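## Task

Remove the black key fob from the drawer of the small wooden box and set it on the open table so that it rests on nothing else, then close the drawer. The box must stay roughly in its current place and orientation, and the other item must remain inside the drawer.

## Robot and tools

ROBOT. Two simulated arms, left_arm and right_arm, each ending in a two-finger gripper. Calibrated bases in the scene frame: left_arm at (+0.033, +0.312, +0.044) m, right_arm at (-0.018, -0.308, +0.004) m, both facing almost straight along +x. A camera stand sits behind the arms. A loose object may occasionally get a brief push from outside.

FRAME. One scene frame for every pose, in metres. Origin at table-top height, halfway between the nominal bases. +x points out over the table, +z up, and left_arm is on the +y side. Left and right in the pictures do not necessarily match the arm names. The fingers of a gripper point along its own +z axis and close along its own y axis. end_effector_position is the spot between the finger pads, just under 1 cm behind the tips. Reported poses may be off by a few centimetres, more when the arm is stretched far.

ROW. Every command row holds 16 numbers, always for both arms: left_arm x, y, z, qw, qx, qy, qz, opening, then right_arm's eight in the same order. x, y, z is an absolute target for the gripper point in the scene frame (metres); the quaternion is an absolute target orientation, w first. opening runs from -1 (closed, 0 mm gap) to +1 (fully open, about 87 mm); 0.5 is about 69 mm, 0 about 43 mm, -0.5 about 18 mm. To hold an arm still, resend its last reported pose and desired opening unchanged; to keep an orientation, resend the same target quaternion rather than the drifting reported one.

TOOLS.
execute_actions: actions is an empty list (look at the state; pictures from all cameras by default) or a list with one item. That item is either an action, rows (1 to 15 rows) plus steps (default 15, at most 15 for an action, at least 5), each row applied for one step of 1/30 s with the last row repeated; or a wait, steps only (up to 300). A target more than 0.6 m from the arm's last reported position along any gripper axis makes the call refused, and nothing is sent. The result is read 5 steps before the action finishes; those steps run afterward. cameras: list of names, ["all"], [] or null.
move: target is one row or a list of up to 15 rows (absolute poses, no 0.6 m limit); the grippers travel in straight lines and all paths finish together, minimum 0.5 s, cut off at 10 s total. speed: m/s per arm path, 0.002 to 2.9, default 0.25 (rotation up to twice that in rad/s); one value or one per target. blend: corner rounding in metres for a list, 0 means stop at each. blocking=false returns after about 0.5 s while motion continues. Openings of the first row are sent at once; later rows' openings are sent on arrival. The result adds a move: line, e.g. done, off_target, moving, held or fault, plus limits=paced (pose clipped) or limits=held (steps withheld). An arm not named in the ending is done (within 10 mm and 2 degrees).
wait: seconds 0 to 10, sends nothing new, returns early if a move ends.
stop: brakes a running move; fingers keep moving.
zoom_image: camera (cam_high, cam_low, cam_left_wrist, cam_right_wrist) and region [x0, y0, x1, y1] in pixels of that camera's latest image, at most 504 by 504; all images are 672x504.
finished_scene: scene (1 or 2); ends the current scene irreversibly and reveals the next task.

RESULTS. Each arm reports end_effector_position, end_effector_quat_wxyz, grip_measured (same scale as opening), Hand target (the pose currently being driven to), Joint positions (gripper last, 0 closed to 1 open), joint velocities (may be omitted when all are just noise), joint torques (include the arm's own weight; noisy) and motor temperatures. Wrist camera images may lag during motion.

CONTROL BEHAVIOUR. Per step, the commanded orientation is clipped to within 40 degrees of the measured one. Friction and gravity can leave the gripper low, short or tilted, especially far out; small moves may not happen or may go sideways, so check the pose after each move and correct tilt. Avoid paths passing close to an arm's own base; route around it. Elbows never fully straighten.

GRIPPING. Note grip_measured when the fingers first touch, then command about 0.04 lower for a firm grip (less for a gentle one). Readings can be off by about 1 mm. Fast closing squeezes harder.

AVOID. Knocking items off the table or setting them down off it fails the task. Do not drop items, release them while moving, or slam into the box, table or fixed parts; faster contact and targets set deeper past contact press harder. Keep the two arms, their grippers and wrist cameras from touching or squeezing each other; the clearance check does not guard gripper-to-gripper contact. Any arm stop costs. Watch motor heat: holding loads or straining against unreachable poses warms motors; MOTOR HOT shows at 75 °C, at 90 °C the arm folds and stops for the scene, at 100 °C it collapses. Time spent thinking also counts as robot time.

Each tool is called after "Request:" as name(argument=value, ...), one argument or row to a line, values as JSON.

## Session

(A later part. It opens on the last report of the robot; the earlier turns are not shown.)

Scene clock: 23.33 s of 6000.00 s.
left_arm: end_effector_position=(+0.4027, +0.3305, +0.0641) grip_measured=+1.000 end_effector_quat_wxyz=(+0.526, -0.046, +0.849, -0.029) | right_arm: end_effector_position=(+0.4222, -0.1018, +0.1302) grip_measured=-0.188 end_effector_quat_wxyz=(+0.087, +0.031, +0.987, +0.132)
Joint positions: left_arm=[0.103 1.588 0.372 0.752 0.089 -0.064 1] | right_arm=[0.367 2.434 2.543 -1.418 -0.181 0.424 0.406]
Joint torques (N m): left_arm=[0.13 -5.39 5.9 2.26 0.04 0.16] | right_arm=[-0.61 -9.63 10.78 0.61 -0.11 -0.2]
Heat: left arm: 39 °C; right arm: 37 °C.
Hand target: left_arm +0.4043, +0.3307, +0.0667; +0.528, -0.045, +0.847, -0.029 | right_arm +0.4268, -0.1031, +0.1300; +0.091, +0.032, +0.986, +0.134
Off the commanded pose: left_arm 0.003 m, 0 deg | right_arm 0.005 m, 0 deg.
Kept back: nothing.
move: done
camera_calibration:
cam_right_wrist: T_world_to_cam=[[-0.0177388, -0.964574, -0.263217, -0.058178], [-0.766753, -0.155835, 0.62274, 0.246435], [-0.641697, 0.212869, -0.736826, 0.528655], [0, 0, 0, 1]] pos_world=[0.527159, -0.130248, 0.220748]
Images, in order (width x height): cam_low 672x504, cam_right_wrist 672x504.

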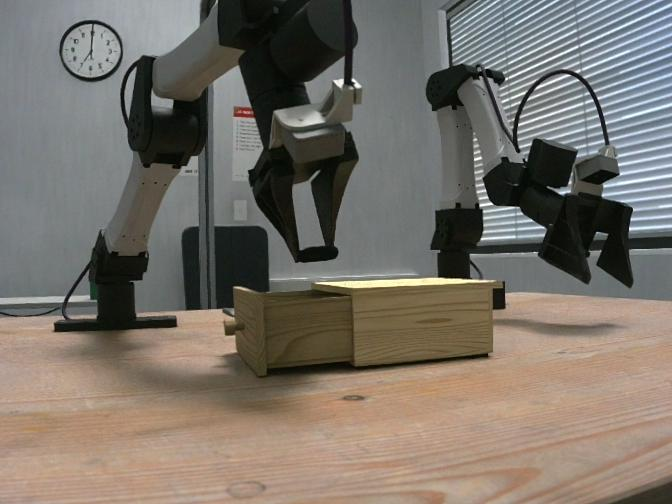

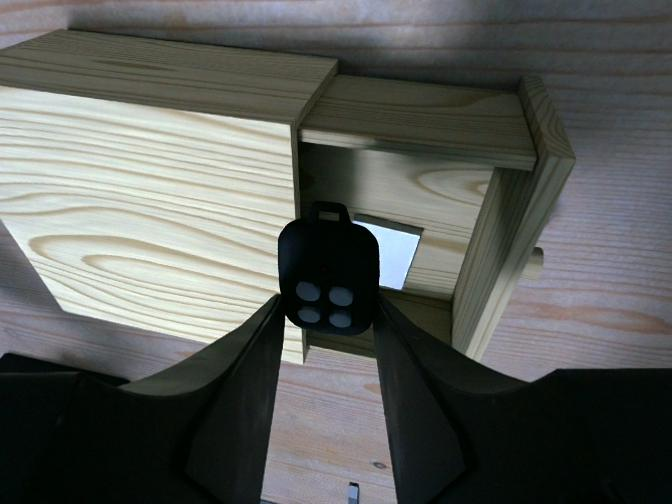

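Request:
move(
  target=[
    [0.4044,0.3307,0.0667,0.528,-0.045,0.847,-0.029,1,0.44,-0.33,0.13,0.09,0.0314,0.987,0.134,-0.4],
    [0.4044,0.3307,0.0667,0.528,-0.045,0.847,-0.029,1,0.444,-0.33,0.06,0.085,0.0314,0.988,0.134,-0.4],
  ],
  speed=[0.25,0.1],
  cameras=["cam_low","cam_right_wrist","cam_high"],
)

Request:
zoom_image(
  camera="cam_low",
  region=[0, 180, 300, 400],
)

Scene clock: 26.80 s of 6000.00 s.
left_arm: end_effector_position=(+0.4027, +0.3305, +0.0641) grip_measured=+1.000 end_effector_quat_wxyz=(+0.526, -0.046, +0.849, -0.029) | right_arm: end_effector_position=(+0.4373, -0.3334, +0.0421) grip_measured=-0.188 end_effector_quat_wxyz=(+0.056, +0.043, +0.989, +0.132)
Joint positions: left_arm=[0.103 1.588 0.372 0.752 0.089 -0.064 1] | right_arm=[-0.126 2.449 2.218 -1.257 -0.276 -0.058 0.406]
Joint torques (N m): left_arm=[0.09 -5.33 5.89 2.26 0.05 0.17] | right_arm=[0.77 -14.79 6.83 0.49 -0.3 -0.26]
Heat: left arm: 39 °C; right arm: 38 °C.
Hand target: left_arm +0.4043, +0.3307, +0.0667; +0.528, -0.045, +0.847, -0.029 | right_arm +0.4436, -0.3301, +0.0599; +0.084, +0.031, +0.987, +0.134
Off the commanded pose: left_arm 0.003 m, 0 deg | right_arm 0.019 m, 4 deg.
Kept back: nothing.
move: off_target (right_arm)
camera_calibration:
cam_right_wrist: T_world_to_cam=[[-0.0498296, -0.962818, -0.265516, -0.289863], [-0.726293, -0.147553, 0.671362, 0.259801], [-0.685576, 0.226296, -0.691936, 0.544557], [0, 0, 0, 1]] pos_world=[0.547583, -0.363982, 0.125415]
Images, in order (width x height): cam_high 672x504, cam_low 672x504, cam_right_wrist 672x504.

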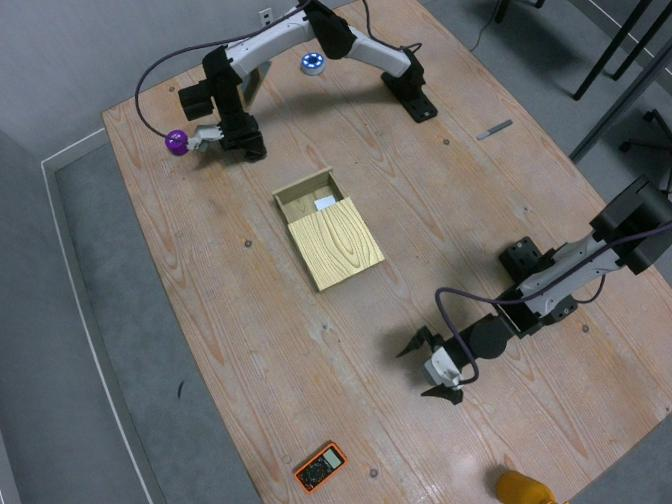

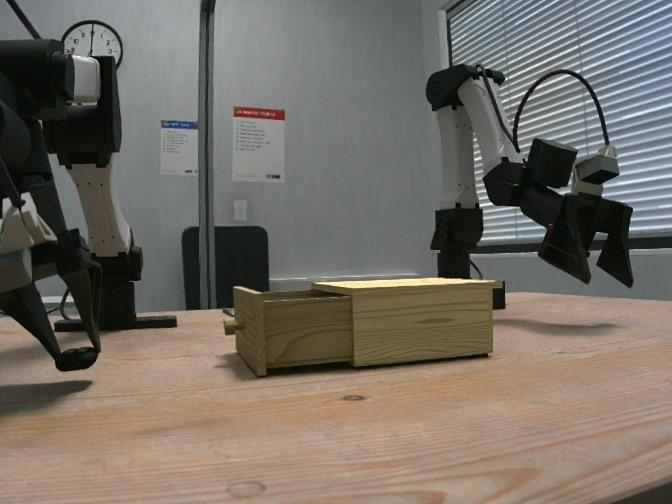

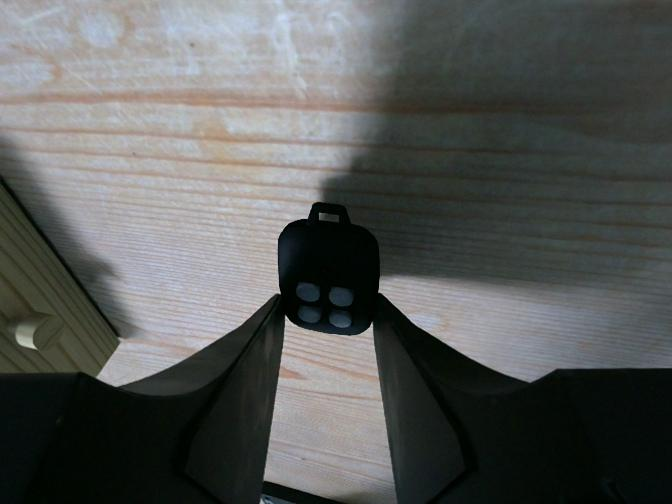

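Scaled by 1.680 from the camera's 672x504 image, which has a finer 960x720 frame.

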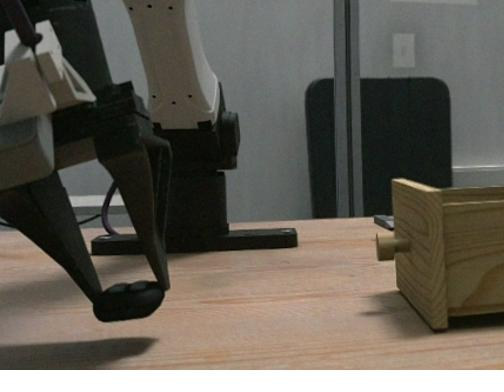

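Request:
move(
  target=[0.4044,0.3307,0.0667,0.528,-0.045,0.847,-0.029,1,0.446,-0.33,0.038,0.09,0.0314,0.988,0.125,-0.4],
  speed=0.06,
  cameras=["cam_low","cam_right_wrist"],
)

Request:
zoom_image(
  camera="cam_low",
  region=[0, 240, 220, 420],
)

Scene clock: 27.73 s of 6000.00 s.
left_arm: end_effector_position=(+0.4027, +0.3305, +0.0641) grip_measured=+1.000 end_effector_quat_wxyz=(+0.526, -0.046, +0.849, -0.029) | right_arm: end_effector_position=(+0.4351, -0.3321, +0.0251) grip_measured=-0.188 end_effector_quat_wxyz=(+0.056, +0.042, +0.989, +0.132)
Joint positions: left_arm=[0.103 1.588 0.372 0.752 0.089 -0.064 1] | right_arm=[-0.124 2.439 2.133 -1.182 -0.276 -0.058 0.406]
Joint torques (N m): left_arm=[0.13 -5.34 5.89 2.25 0.04 0.15] | right_arm=[1.28 -14.49 6.06 0.77 -0.06 -0.18]
Heat: left arm: 39 °C; right arm: 39 °C.
Hand target: left_arm +0.4043, +0.3307, +0.0667; +0.528, -0.045, +0.847, -0.029 | right_arm +0.4457, -0.3300, +0.0384; +0.089, +0.031, +0.988, +0.125
Off the commanded pose: left_arm 0.003 m, 0 deg | right_arm 0.017 m, 4 deg.
Kept back: nothing.
move: off_target (right_arm)
camera_calibration:
cam_right_wrist: T_world_to_cam=[[-0.047644, -0.96291, -0.265581, -0.294072], [-0.725972, -0.149241, 0.671336, 0.269151], [-0.686072, 0.22479, -0.691935, 0.530693], [0, 0, 0, 1]] pos_world=[0.545478, -0.36229, 0.108415]
Images, in order (width x height): cam_low 672x504, cam_right_wrist 672x504.

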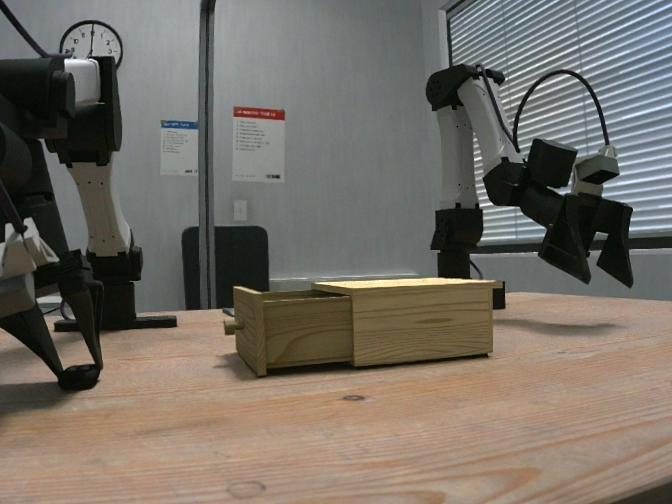

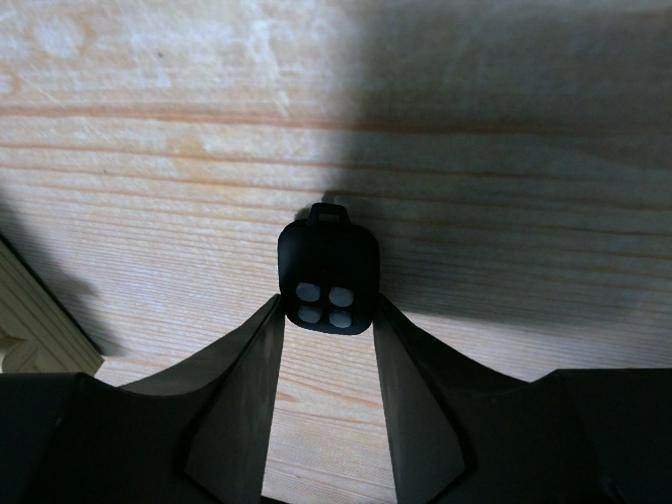

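Scaled by 2.291 from the camera's 672x504 image, which has a finer 960x720 frame.

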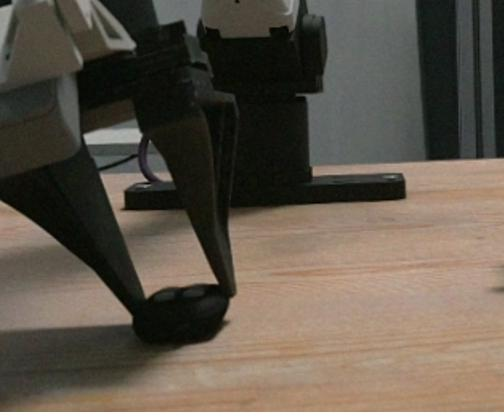

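Near the table; lower a bit more.

Request:
move(
  target=[0.4044,0.3307,0.0667,0.528,-0.045,0.847,-0.029,1,0.447,-0.33,0.027,0.09,0.0314,0.988,0.125,-0.4],
  speed=0.04,
  cameras=["cam_low","cam_right_wrist"],
)

Request:
zoom_image(
  camera="cam_low",
  region=[0, 240, 220, 420],
)

Scene clock: 28.67 s of 6000.00 s.
left_arm: end_effector_position=(+0.4027, +0.3305, +0.0641) grip_measured=+1.000 end_effector_quat_wxyz=(+0.526, -0.046, +0.849, -0.029) | right_arm: end_effector_position=(+0.4351, -0.3321, +0.0245) grip_measured=-0.188 end_effector_quat_wxyz=(+0.059, +0.041, +0.989, +0.132)
Joint positions: left_arm=[0.103 1.588 0.372 0.752 0.089 -0.064 1] | right_arm=[-0.124 2.429 2.113 -1.164 -0.276 -0.058 0.406]
Joint torques (N m): left_arm=[0.06 -5.35 5.93 2.26 0.04 0.17] | right_arm=[1.09 -12.71 5.46 0.99 -0.11 -0.21]
Heat: left arm: 39 °C; right arm: 39 °C.
Hand target: left_arm +0.4043, +0.3307, +0.0667; +0.528, -0.045, +0.847, -0.029 | right_arm +0.4467, -0.3300, +0.0276; +0.089, +0.031, +0.988, +0.125
Off the commanded pose: left_arm 0.003 m, 0 deg | right_arm 0.012 m, 4 deg.
Kept back: nothing.
move: off_target (right_arm)
camera_calibration:
cam_right_wrist: T_world_to_cam=[[-0.0455865, -0.96324, -0.264747, -0.295265], [-0.73098, -0.14847, 0.666052, 0.27214], [-0.680875, 0.223888, -0.69734, 0.527881], [0, 0, 0, 1]] pos_world=[0.54489, -0.362193, 0.108683]
Images, in order (width x height): cam_low 672x504, cam_right_wrist 672x504.

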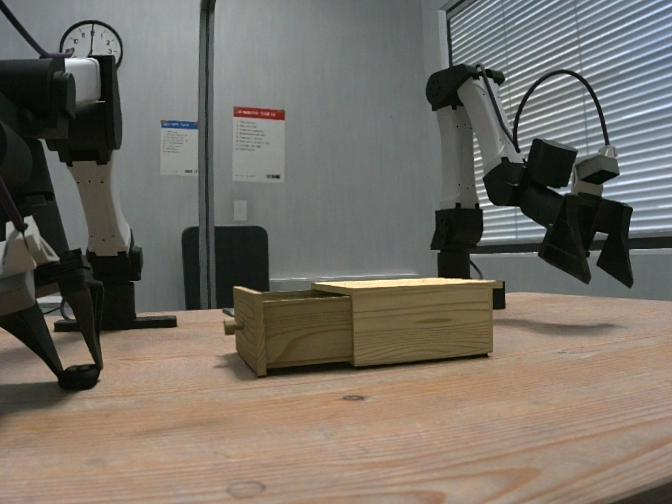

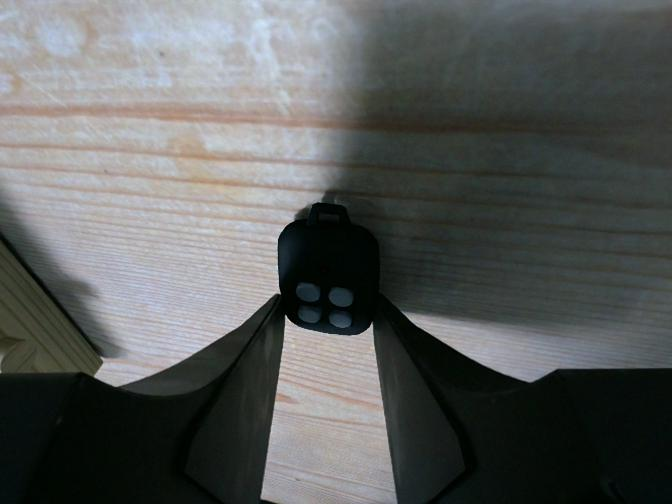

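Scaled by 2.291 from the camera's 672x504 image, which has a finer 960x720 frame.

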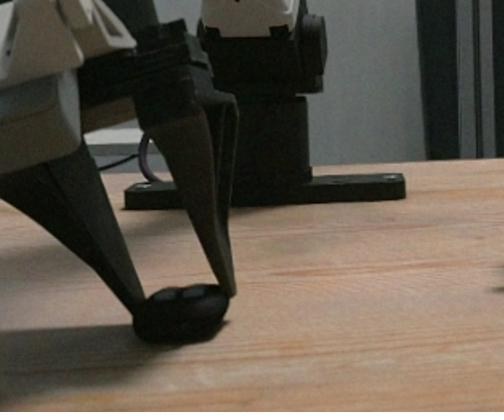

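Request:
move(
  target=[
    [0.4044,0.3307,0.0667,0.528,-0.045,0.847,-0.029,1,0.447,-0.33,0.030,0.09,0.0314,0.988,0.125,-0.0],
    [0.4044,0.3307,0.0667,0.528,-0.045,0.847,-0.029,1,0.447,-0.332,0.17,0.09,0.0314,0.988,0.125,-0.0],
    [0.4044,0.3307,0.0667,0.528,-0.045,0.847,-0.029,1,0.388,-0.25,0.15,0.09,0.02,0.996,-0.002,-1],
  ],
  speed=[0.05,0.12,0.2],
  cameras=["all"],
)

Scene clock: 33.10 s of 6000.00 s.
left_arm: end_effector_position=(+0.4027, +0.3305, +0.0641) grip_measured=+1.000 end_effector_quat_wxyz=(+0.526, -0.046, +0.849, -0.029) | right_arm: end_effector_position=(+0.3854, -0.2480, +0.1289) grip_measured=-0.973 end_effector_quat_wxyz=(+0.055, +0.014, +0.998, -0.002)
Joint positions: left_arm=[0.103 1.588 0.372 0.752 0.089 -0.064 1] | right_arm=[0.169 2.2 2.162 -1.426 0.021 0.165 0.013]
Joint torques (N m): left_arm=[0.1 -5.39 5.91 2.24 0.04 0.16] | right_arm=[-0.12 -14.41 6.6 0.56 0.12 -0.04]
Motor temperatures (°C): left_arm=[26 38 39 37 25 28 24] | right_arm=[25 41 34 31 28 29 29]
Heat: left arm: 39 °C; right arm: 41 °C.
Hand target: left_arm +0.4043, +0.3307, +0.0667; +0.528, -0.045, +0.847, -0.029 | right_arm +0.3876, -0.2501, +0.1498; +0.089, +0.020, +0.996, -0.002
Off the commanded pose: left_arm 0.003 m, 0 deg | right_arm 0.021 m, 4 deg.
Kept back: nothing.
move: off_target (right_arm); target 3's new opening was sent with right_arm's hand 0.021 m and 4 deg from that target
camera_calibration:
cam_right_wrist: T_world_to_cam=[[-0.0071291, -0.999968, 0.00370022, -0.247475], [-0.718295, 0.00769527, 0.695697, 0.208817], [-0.695703, 0.00230185, -0.718326, 0.501455], [0, 0, 0, 1]] pos_world=[0.497091, -0.250229, 0.215851]

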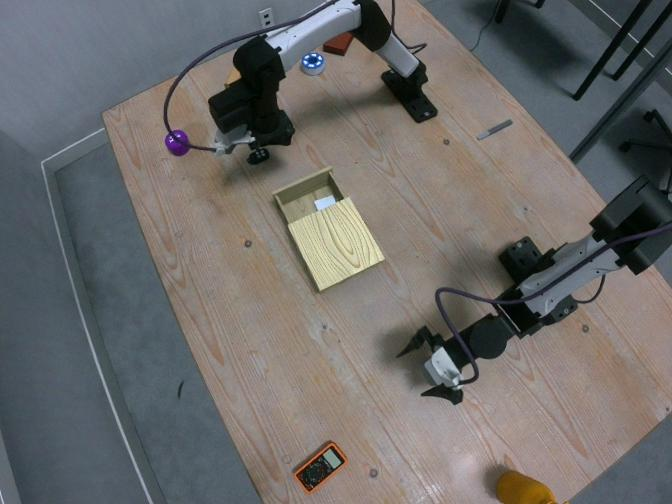

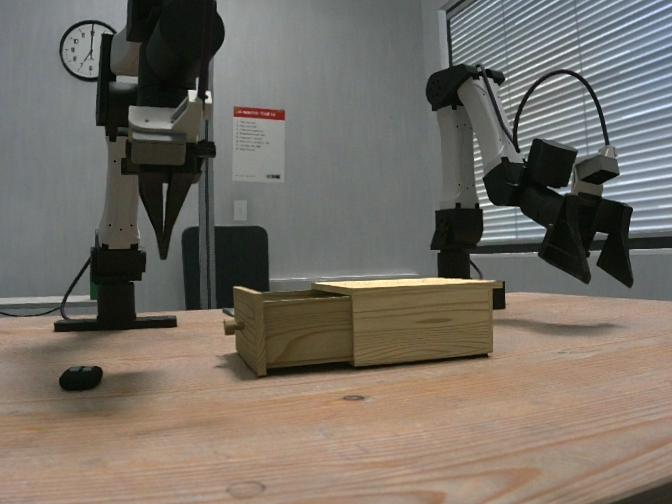

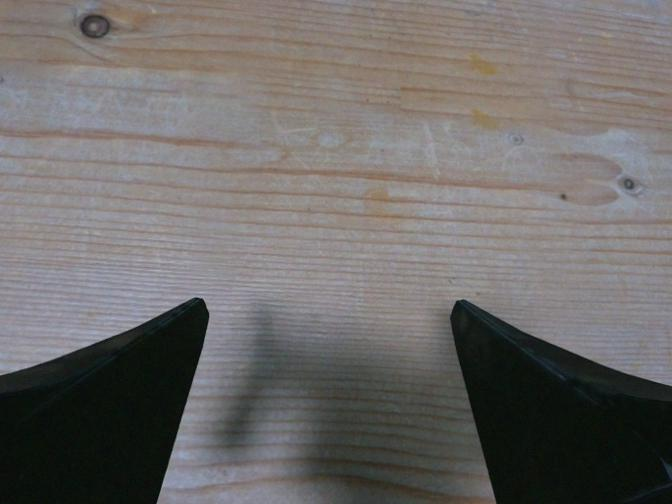

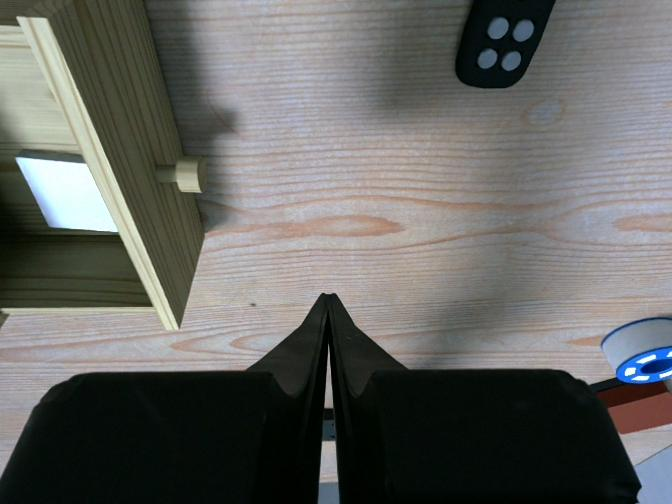

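Request:
move(
  target=[
    [0.4044,0.3307,0.0667,0.528,-0.045,0.847,-0.029,1,0.392,-0.225,0.058,0.0898,0.026,0.9935,0.067,-1],
    [0.4044,0.3307,0.0667,0.528,-0.045,0.847,-0.029,1,0.392,-0.14,0.058,0.0898,0.026,0.9935,0.067,-1],
  ],
  speed=[0.12,0.06],
  cameras=["cam_high","cam_low","cam_right_wrist"],
)

Request:
zoom_image(
  camera="cam_high",
  region=[250, 150, 400, 300],
)

Scene clock: 36.77 s of 6000.00 s.
left_arm: end_effector_position=(+0.4027, +0.3305, +0.0641) grip_measured=+1.000 end_effector_quat_wxyz=(+0.526, -0.046, +0.849, -0.029) | right_arm: end_effector_position=(+0.3841, -0.1600, +0.0574) grip_measured=-0.973 end_effector_quat_wxyz=(+0.083, +0.028, +0.995, +0.042)
Joint positions: left_arm=[0.103 1.588 0.372 0.752 0.089 -0.064 1] | right_arm=[0.336 2.174 1.834 -1.046 -0.026 0.364 0.013]
Joint torques (N m): left_arm=[0.09 -5.37 5.87 2.25 0.04 0.17] | right_arm=[2.22 -8.01 11.33 0.71 -0.37 0.08]
Heat: left arm: 40 °C; right arm: 41 °C.
Hand target: left_arm +0.4043, +0.3307, +0.0667; +0.528, -0.045, +0.847, -0.029 | right_arm +0.3912, -0.1405, +0.0585; +0.090, +0.026, +0.993, +0.067
Off the commanded pose: left_arm 0.003 m, 0 deg | right_arm 0.022 m, 3 deg.
Kept back: nothing.
move: off_target (right_arm)
camera_calibration:
cam_right_wrist: T_world_to_cam=[[-0.0275898, -0.995786, -0.0874635, -0.145479], [-0.757814, -0.0362242, 0.651465, 0.267488], [-0.651888, 0.0842548, -0.75362, 0.447242], [0, 0, 0, 1]] pos_world=[0.490244, -0.172858, 0.150067]
Images, in order (width x height): cam_high 672x504, cam_low 672x504, cam_right_wrist 672x504.

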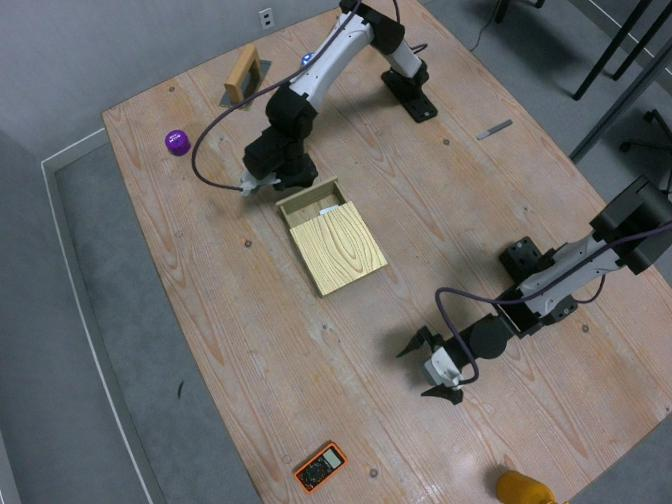

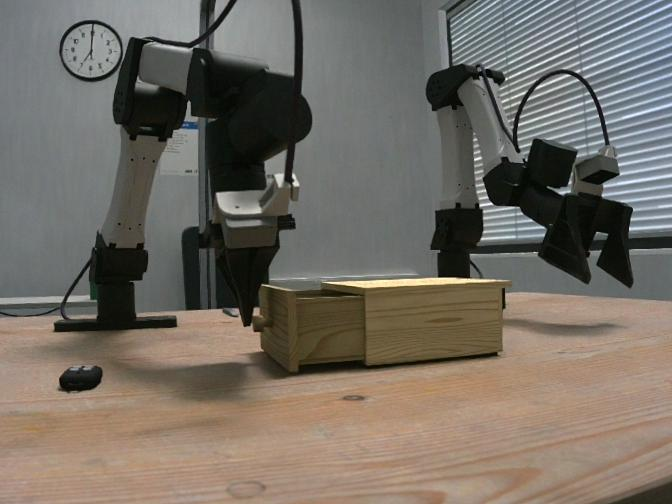

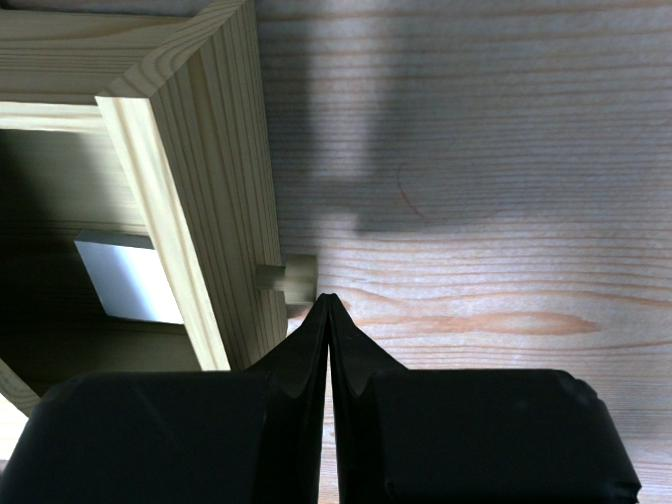

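Scaled by 3.360 from the camera's 672x504 image, which has a finer 960x720 frame.

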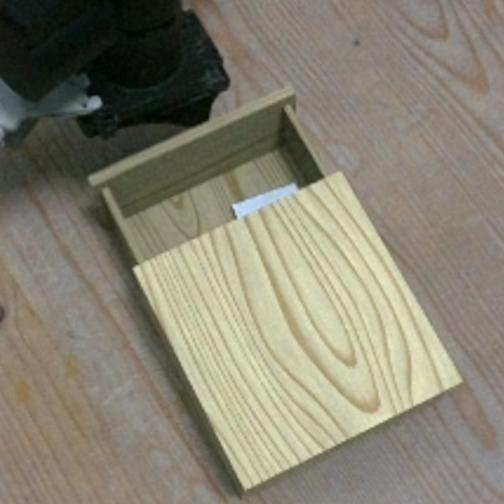

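Request:
move(
  target=[
    [0.40,0.20,0.17,0.1,0,0.995,0,-1,0.391,-0.155,0.058,0.0898,0.026,0.9935,0.067,-1],
    [0.40,0.155,0.12,0.1,0,0.995,0,-1,0.391,-0.155,0.058,0.0898,0.026,0.9935,0.067,-1],
  ],
  speed=0.25,
  blend=[0.03,0],
  cameras=["all"],
)

Scene clock: 39.70 s of 6000.00 s.
left_arm: end_effector_position=(+0.3963, +0.1529, +0.1236) grip_measured=-0.993 end_effector_quat_wxyz=(+0.096, +0.007, +0.995, -0.004) | right_arm: end_effector_position=(+0.3843, -0.1605, +0.0578) grip_measured=-0.973 end_effector_quat_wxyz=(+0.080, +0.029, +0.995, +0.050)
Joint positions: left_arm=[-0.399 2.033 1.724 -1.081 -0.066 -0.383 0.004] | right_arm=[0.329 2.174 1.834 -1.046 -0.042 0.36 0.013]
Joint torques (N m): left_arm=[0.39 -9.5 6.46 1.11 -0.16 0.04] | right_arm=[-0.13 -9.51 8.13 0.81 -0.26 -0.22]
Heat: left arm: 40 °C; right arm: 41 °C.
Hand target: left_arm +0.3999, +0.1550, +0.1201; +0.100, +0.000, +0.995, +0.000 | right_arm +0.3909, -0.1551, +0.0583; +0.090, +0.026, +0.993, +0.067
Off the commanded pose: left_arm 0.006 m, 1 deg | right_arm 0.009 m, 2 deg.
Kept back: nothing.
move: done
camera_calibration:
cam_left_wrist: T_world_to_cam=[[-0.0159281, -0.999857, -0.00575093, 0.158006], [-0.792419, 0.00911553, 0.609909, 0.261988], [-0.609769, 0.0142719, -0.792451, 0.481952], [0, 0, 0, 1]] pos_world=[0.504, 0.148717, 0.223043]
cam_right_wrist: T_world_to_cam=[[-0.028503, -0.99438, -0.101961, -0.144587], [-0.754949, -0.0454405, 0.654207, 0.264746], [-0.655164, 0.095622, -0.749411, 0.450555], [0, 0, 0, 1]] pos_world=[0.490936, -0.174827, 0.14971]

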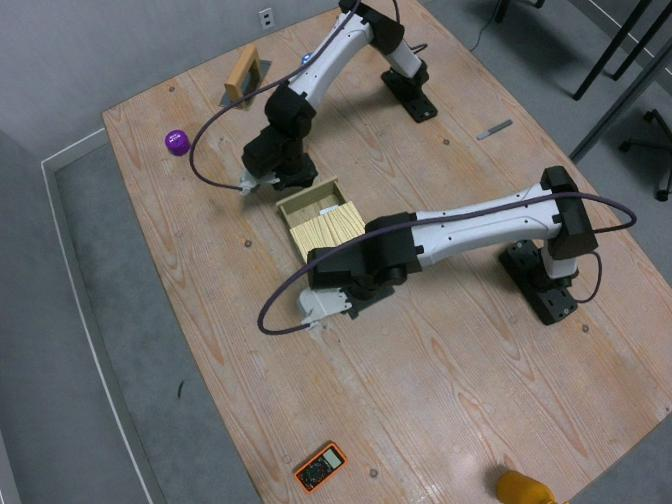

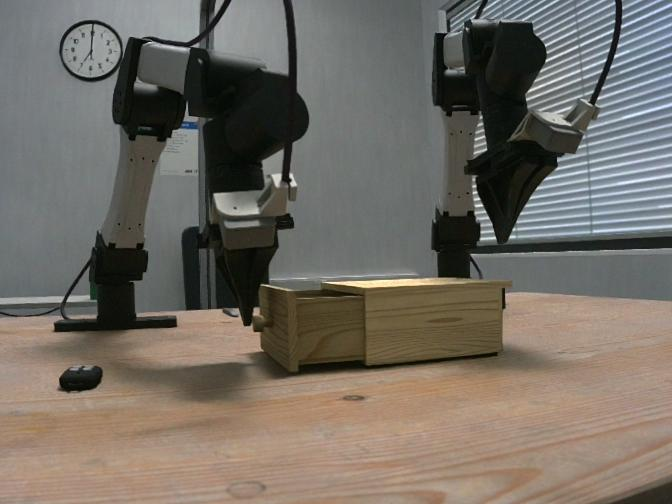

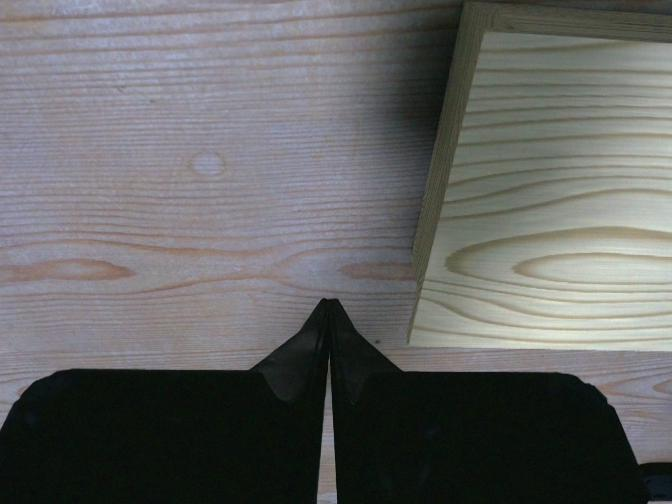

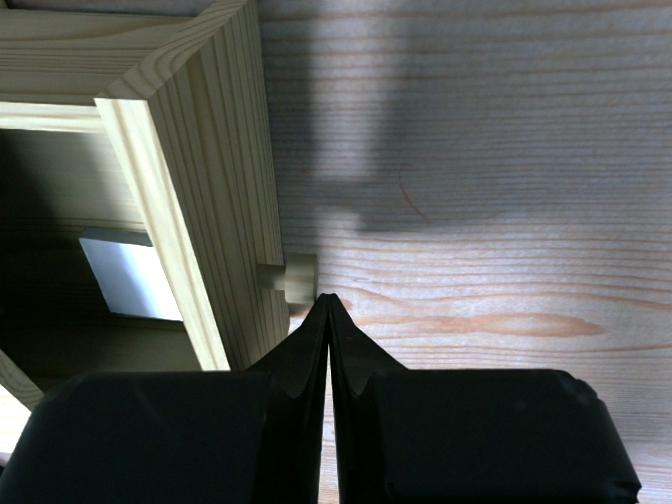

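Request:
move(
  target=[
    [0.395,0.155,0.05,0.0898,-0.006,0.9935,-0.0695,-1,0.391,-0.155,0.058,0.0898,0.026,0.9935,0.067,-1],
    [0.395,0.105,0.05,0.0898,-0.006,0.9935,-0.0695,-1,0.391,-0.155,0.058,0.0898,0.026,0.9935,0.067,-1],
  ],
  speed=[0.12,0.05],
  cameras=["all"],
)

Request:
zoom_image(
  camera="cam_high",
  region=[250, 150, 400, 300],
)

Scene clock: 42.47 s of 6000.00 s.
left_arm: end_effector_position=(+0.3917, +0.1133, +0.0516) grip_measured=-0.993 end_effector_quat_wxyz=(+0.089, -0.004, +0.994, -0.067) | right_arm: end_effector_position=(+0.3843, -0.1605, +0.0578) grip_measured=-0.973 end_effector_quat_wxyz=(+0.080, +0.029, +0.995, +0.050)
Joint positions: left_arm=[-0.439 2.101 1.527 -0.778 0.044 -0.457 0.003] | right_arm=[0.329 2.174 1.834 -1.046 -0.042 0.36 0.013]
Joint torques (N m): left_arm=[-1.18 -8.84 8.68 1.09 0.03 0] | right_arm=[-0.17 -9.55 8.16 0.78 -0.29 -0.22]
Heat: left arm: 41 °C; right arm: 41 °C.
Hand target: left_arm +0.3948, +0.1051, +0.0501; +0.090, -0.006, +0.993, -0.070 | right_arm +0.3909, -0.1551, +0.0583; +0.090, +0.026, +0.993, +0.067
Off the commanded pose: left_arm 0.009 m, 0 deg | right_arm 0.009 m, 2 deg.
Kept back: nothing.
move: done
camera_calibration:
cam_left_wrist: T_world_to_cam=[[-0.00387045, -0.992646, 0.120994, 0.105738], [-0.782973, 0.0782728, 0.617111, 0.290639], [-0.622043, -0.0923465, -0.777518, 0.438813], [0, 0, 0, 1]] pos_world=[0.500932, 0.122734, 0.149035]
cam_right_wrist: T_world_to_cam=[[-0.028503, -0.99438, -0.101961, -0.144587], [-0.754949, -0.0454405, 0.654207, 0.264746], [-0.655164, 0.095622, -0.749411, 0.450555], [0, 0, 0, 1]] pos_world=[0.490936, -0.174827, 0.14971]

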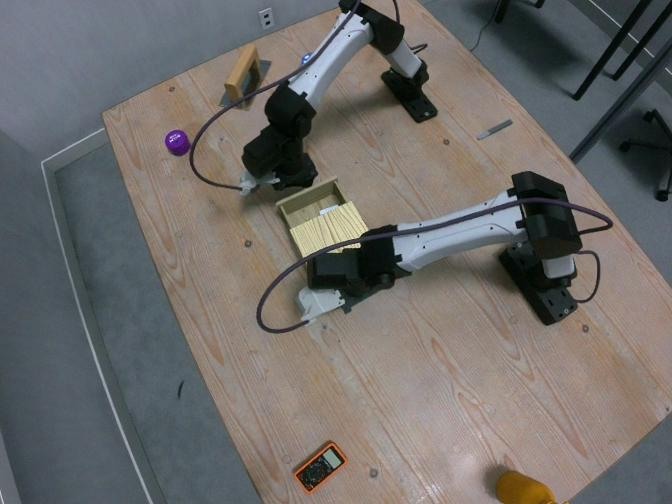

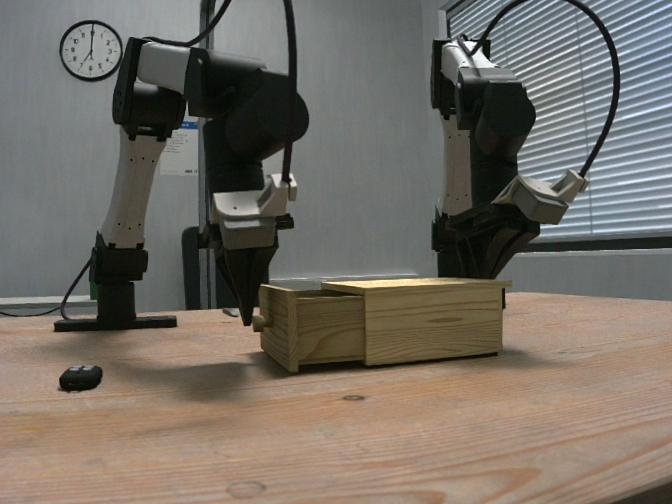

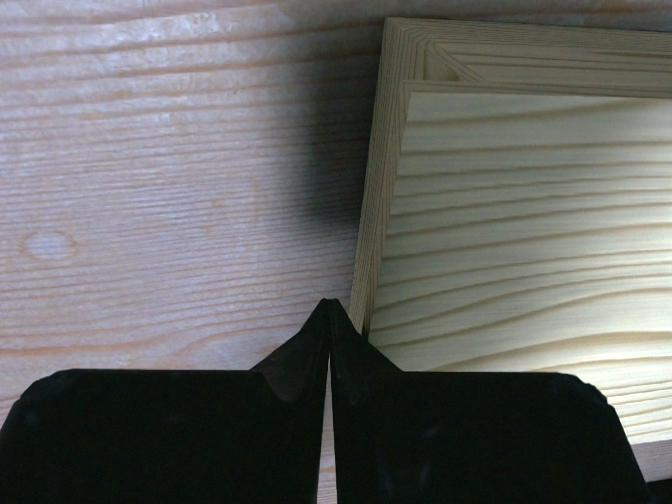

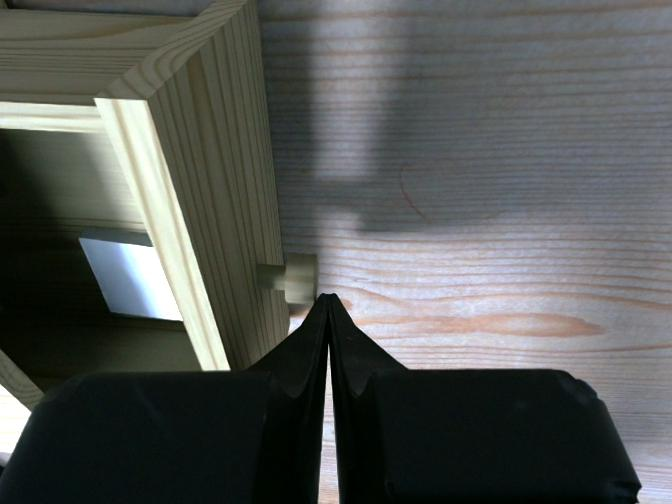

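Scaled by 3.360 from the camera's 672x504 image, which has a finer 960x720 frame.

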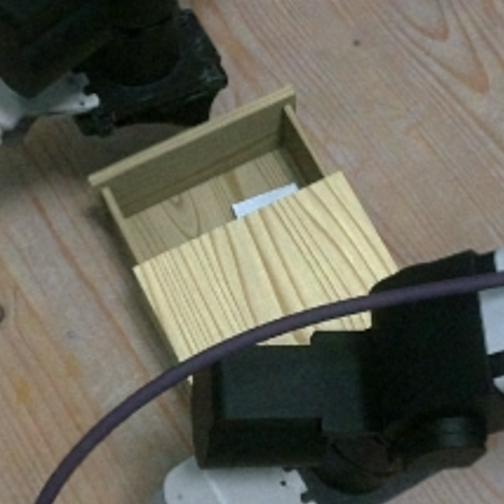

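Request:
move(
  target=[0.395,0.092,0.05,0.0898,-0.006,0.9935,-0.0695,-1,0.391,-0.115,0.058,0.0898,0.026,0.9935,0.067,-1],
  speed=[0.04],
  cameras=["all"],
)

Request:
zoom_image(
  camera="cam_high",
  region=[250, 150, 400, 300],
)

Scene clock: 43.97 s of 6000.00 s.
left_arm: end_effector_position=(+0.3916, +0.1135, +0.0519) grip_measured=-0.993 end_effector_quat_wxyz=(+0.088, -0.007, +0.995, -0.045) | right_arm: end_effector_position=(+0.3847, -0.1425, +0.0578) grip_measured=-0.973 end_effector_quat_wxyz=(+0.084, +0.031, +0.995, +0.032)
Joint positions: left_arm=[-0.455 2.117 1.558 -0.814 0.002 -0.473 0.003] | right_arm=[0.381 2.206 1.888 -1.072 0.002 0.412 0.013]
Joint torques (N m): left_arm=[-2.22 -8.66 8.75 1.29 0.3 -0.14] | right_arm=[3.02 -8.25 11.15 0.78 -0.51 0.09]
Heat: left arm: 41 °C; right arm: 41 °C.
Hand target: left_arm +0.3942, +0.0926, +0.0506; +0.090, -0.006, +0.994, -0.069 | right_arm +0.3896, -0.1157, +0.0587; +0.090, +0.025, +0.993, +0.067
Off the commanded pose: left_arm 0.022 m, 3 deg | right_arm 0.028 m, 4 deg.
Kept back: nothing.
move: off_target (left_arm, right_arm)
camera_calibration:
cam_left_wrist: T_world_to_cam=[[0.00464224, -0.996941, 0.0780199, 0.10535], [-0.781997, 0.0450089, 0.621654, 0.293515], [-0.623264, -0.0638972, -0.779396, 0.436425], [0, 0, 0, 1]] pos_world=[0.501047, 0.119703, 0.149464]
cam_right_wrist: T_world_to_cam=[[-0.0348149, -0.997074, -0.0680518, -0.126572], [-0.75909, -0.0179088, 0.65074, 0.271541], [-0.650055, 0.0743128, -0.756245, 0.44449], [0, 0, 0, 1]] pos_world=[0.49066, -0.15437, 0.150827]

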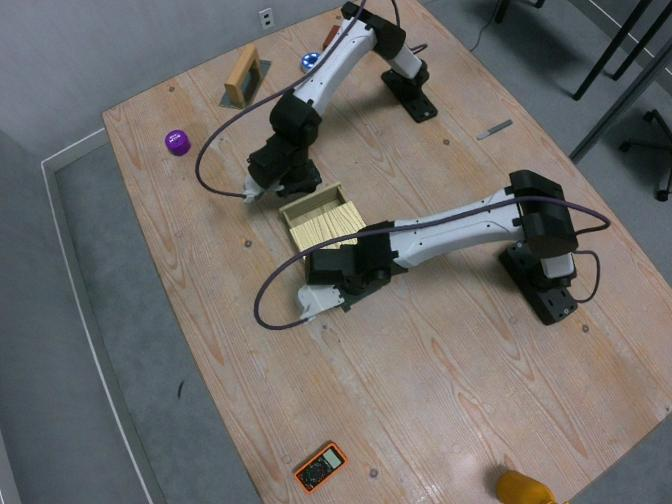

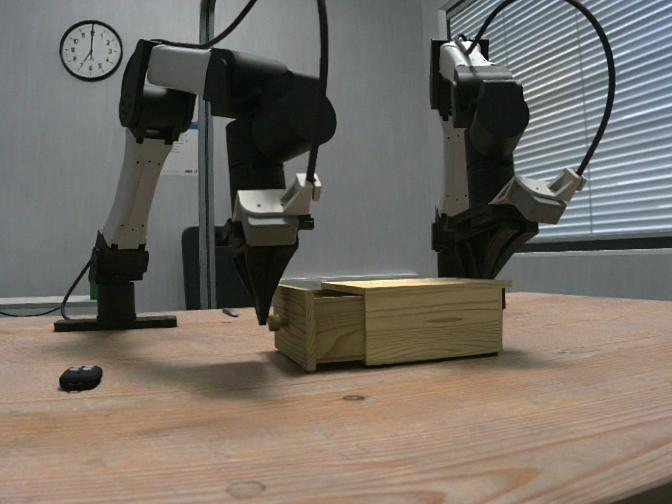

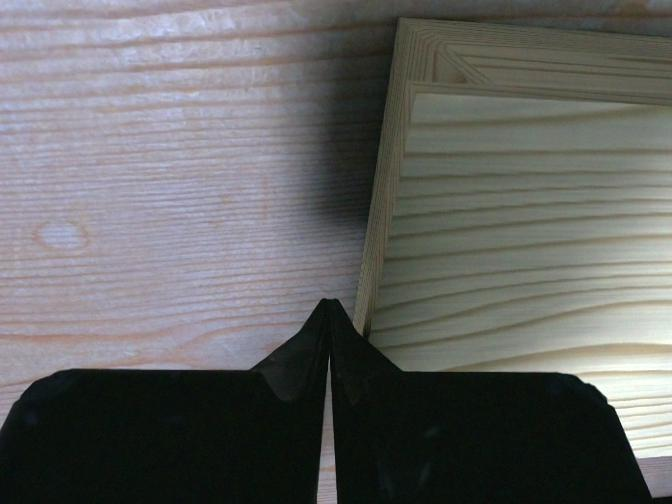

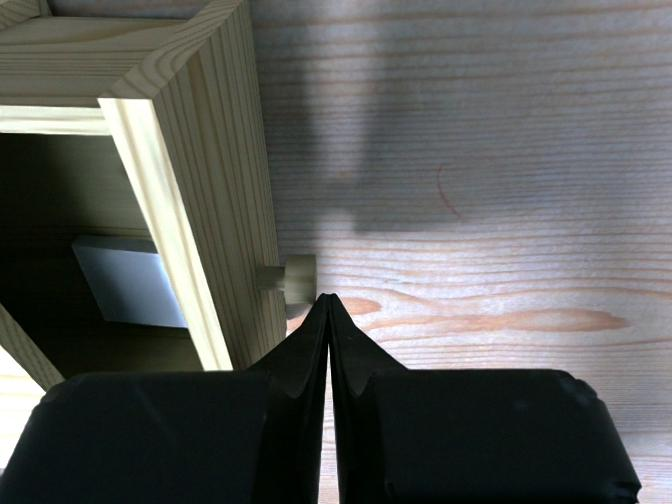

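Scaled by 3.360 from the camera's 672x504 image, which has a finer 960x720 frame.

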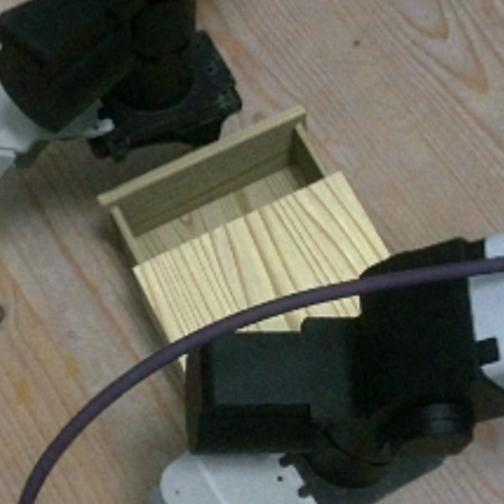

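Request:
move(
  target=[0.395,0.088,0.05,0.0898,-0.006,0.9935,-0.0695,-1,0.390,-0.075,0.058,0.0898,0.026,0.9935,0.067,-1],
  speed=[0.04],
  cameras=["all"],
)

Request:
zoom_image(
  camera="cam_high",
  region=[250, 150, 400, 300],
)

Scene clock: 47.47 s of 6000.00 s.
left_arm: end_effector_position=(+0.3915, +0.1136, +0.0520) grip_measured=-0.993 end_effector_quat_wxyz=(+0.087, -0.007, +0.995, -0.038) | right_arm: end_effector_position=(+0.3857, -0.1116, +0.0585) grip_measured=-0.974 end_effector_quat_wxyz=(+0.086, +0.032, +0.996, +0.019)
Joint positions: left_arm=[-0.46 2.123 1.568 -0.825 -0.011 -0.477 0.003] | right_arm=[0.454 2.273 2.004 -1.13 0.041 0.486 0.013]
Joint torques (N m): left_arm=[-2.48 -8.64 8.84 1.35 0.4 -0.18] | right_arm=[3.66 -8.53 11.28 0.87 -0.69 0.19]
Heat: left arm: 42 °C; right arm: 41 °C.
Hand target: left_arm +0.3939, +0.0888, +0.0508; +0.089, -0.005, +0.994, -0.069 | right_arm +0.3880, -0.0764, +0.0593; +0.089, +0.025, +0.993, +0.067
Off the commanded pose: left_arm 0.026 m, 4 deg | right_arm 0.037 m, 6 deg.
Kept back: nothing.
move: off_target (left_arm, right_arm)
camera_calibration:
cam_left_wrist: T_world_to_cam=[[0.00666916, -0.997878, 0.0647728, 0.10542], [-0.781458, 0.0352141, 0.622963, 0.294274], [-0.623922, -0.0547719, -0.779565, 0.435618], [0, 0, 0, 1]] pos_world=[0.501051, 0.118693, 0.149442]
cam_right_wrist: T_world_to_cam=[[-0.040584, -0.998282, -0.042257, -0.0950209], [-0.760403, 0.0034226, 0.649442, 0.275371], [-0.648182, 0.0584893, -0.759236, 0.441138], [0, 0, 0, 1]] pos_world=[0.491474, -0.121602, 0.152075]

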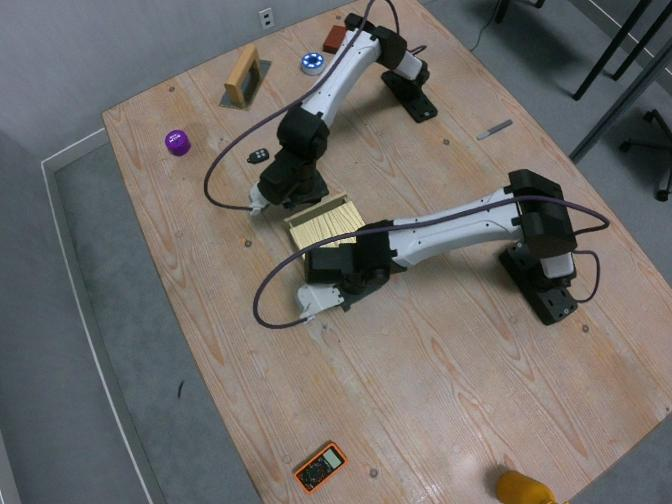

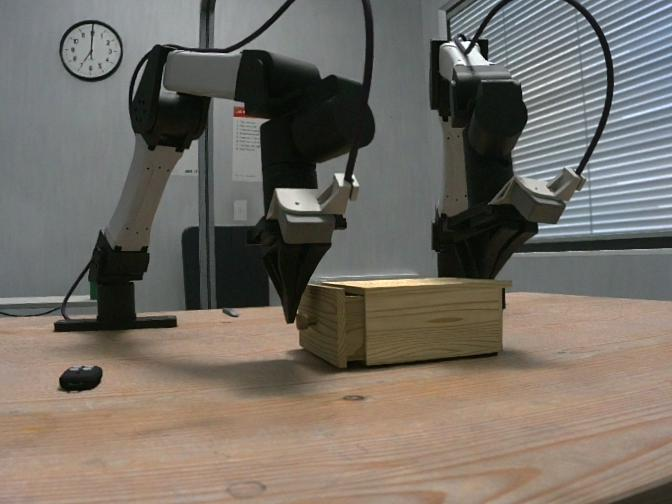

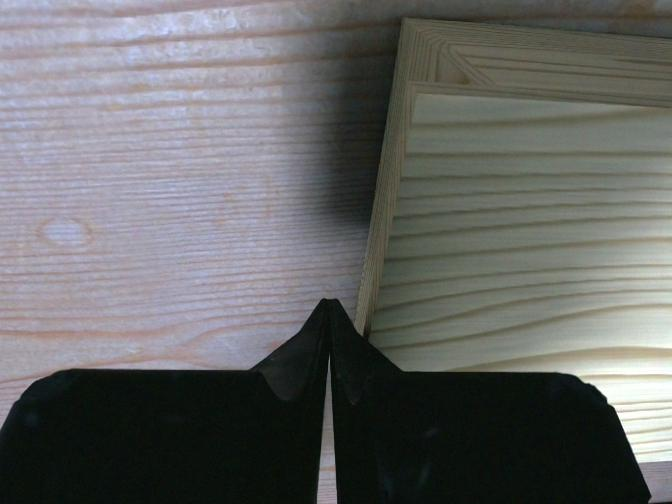

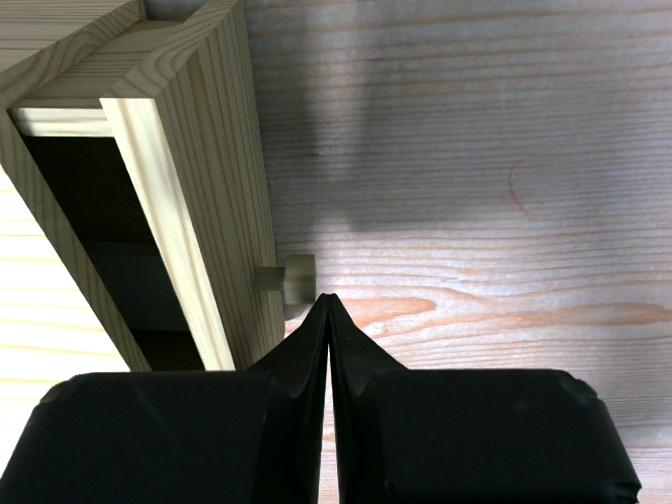

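Scaled by 3.360 from the camera's 672x504 image, which has a finer 960x720 frame.

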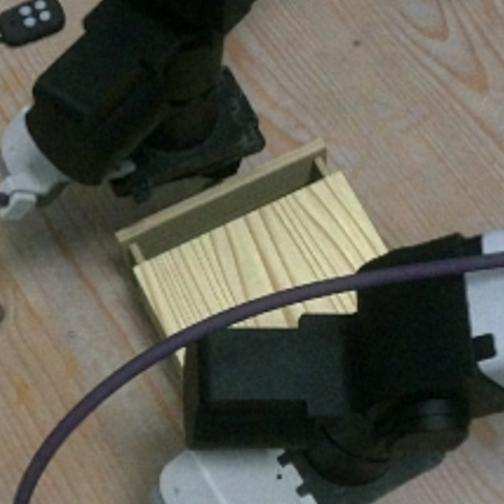

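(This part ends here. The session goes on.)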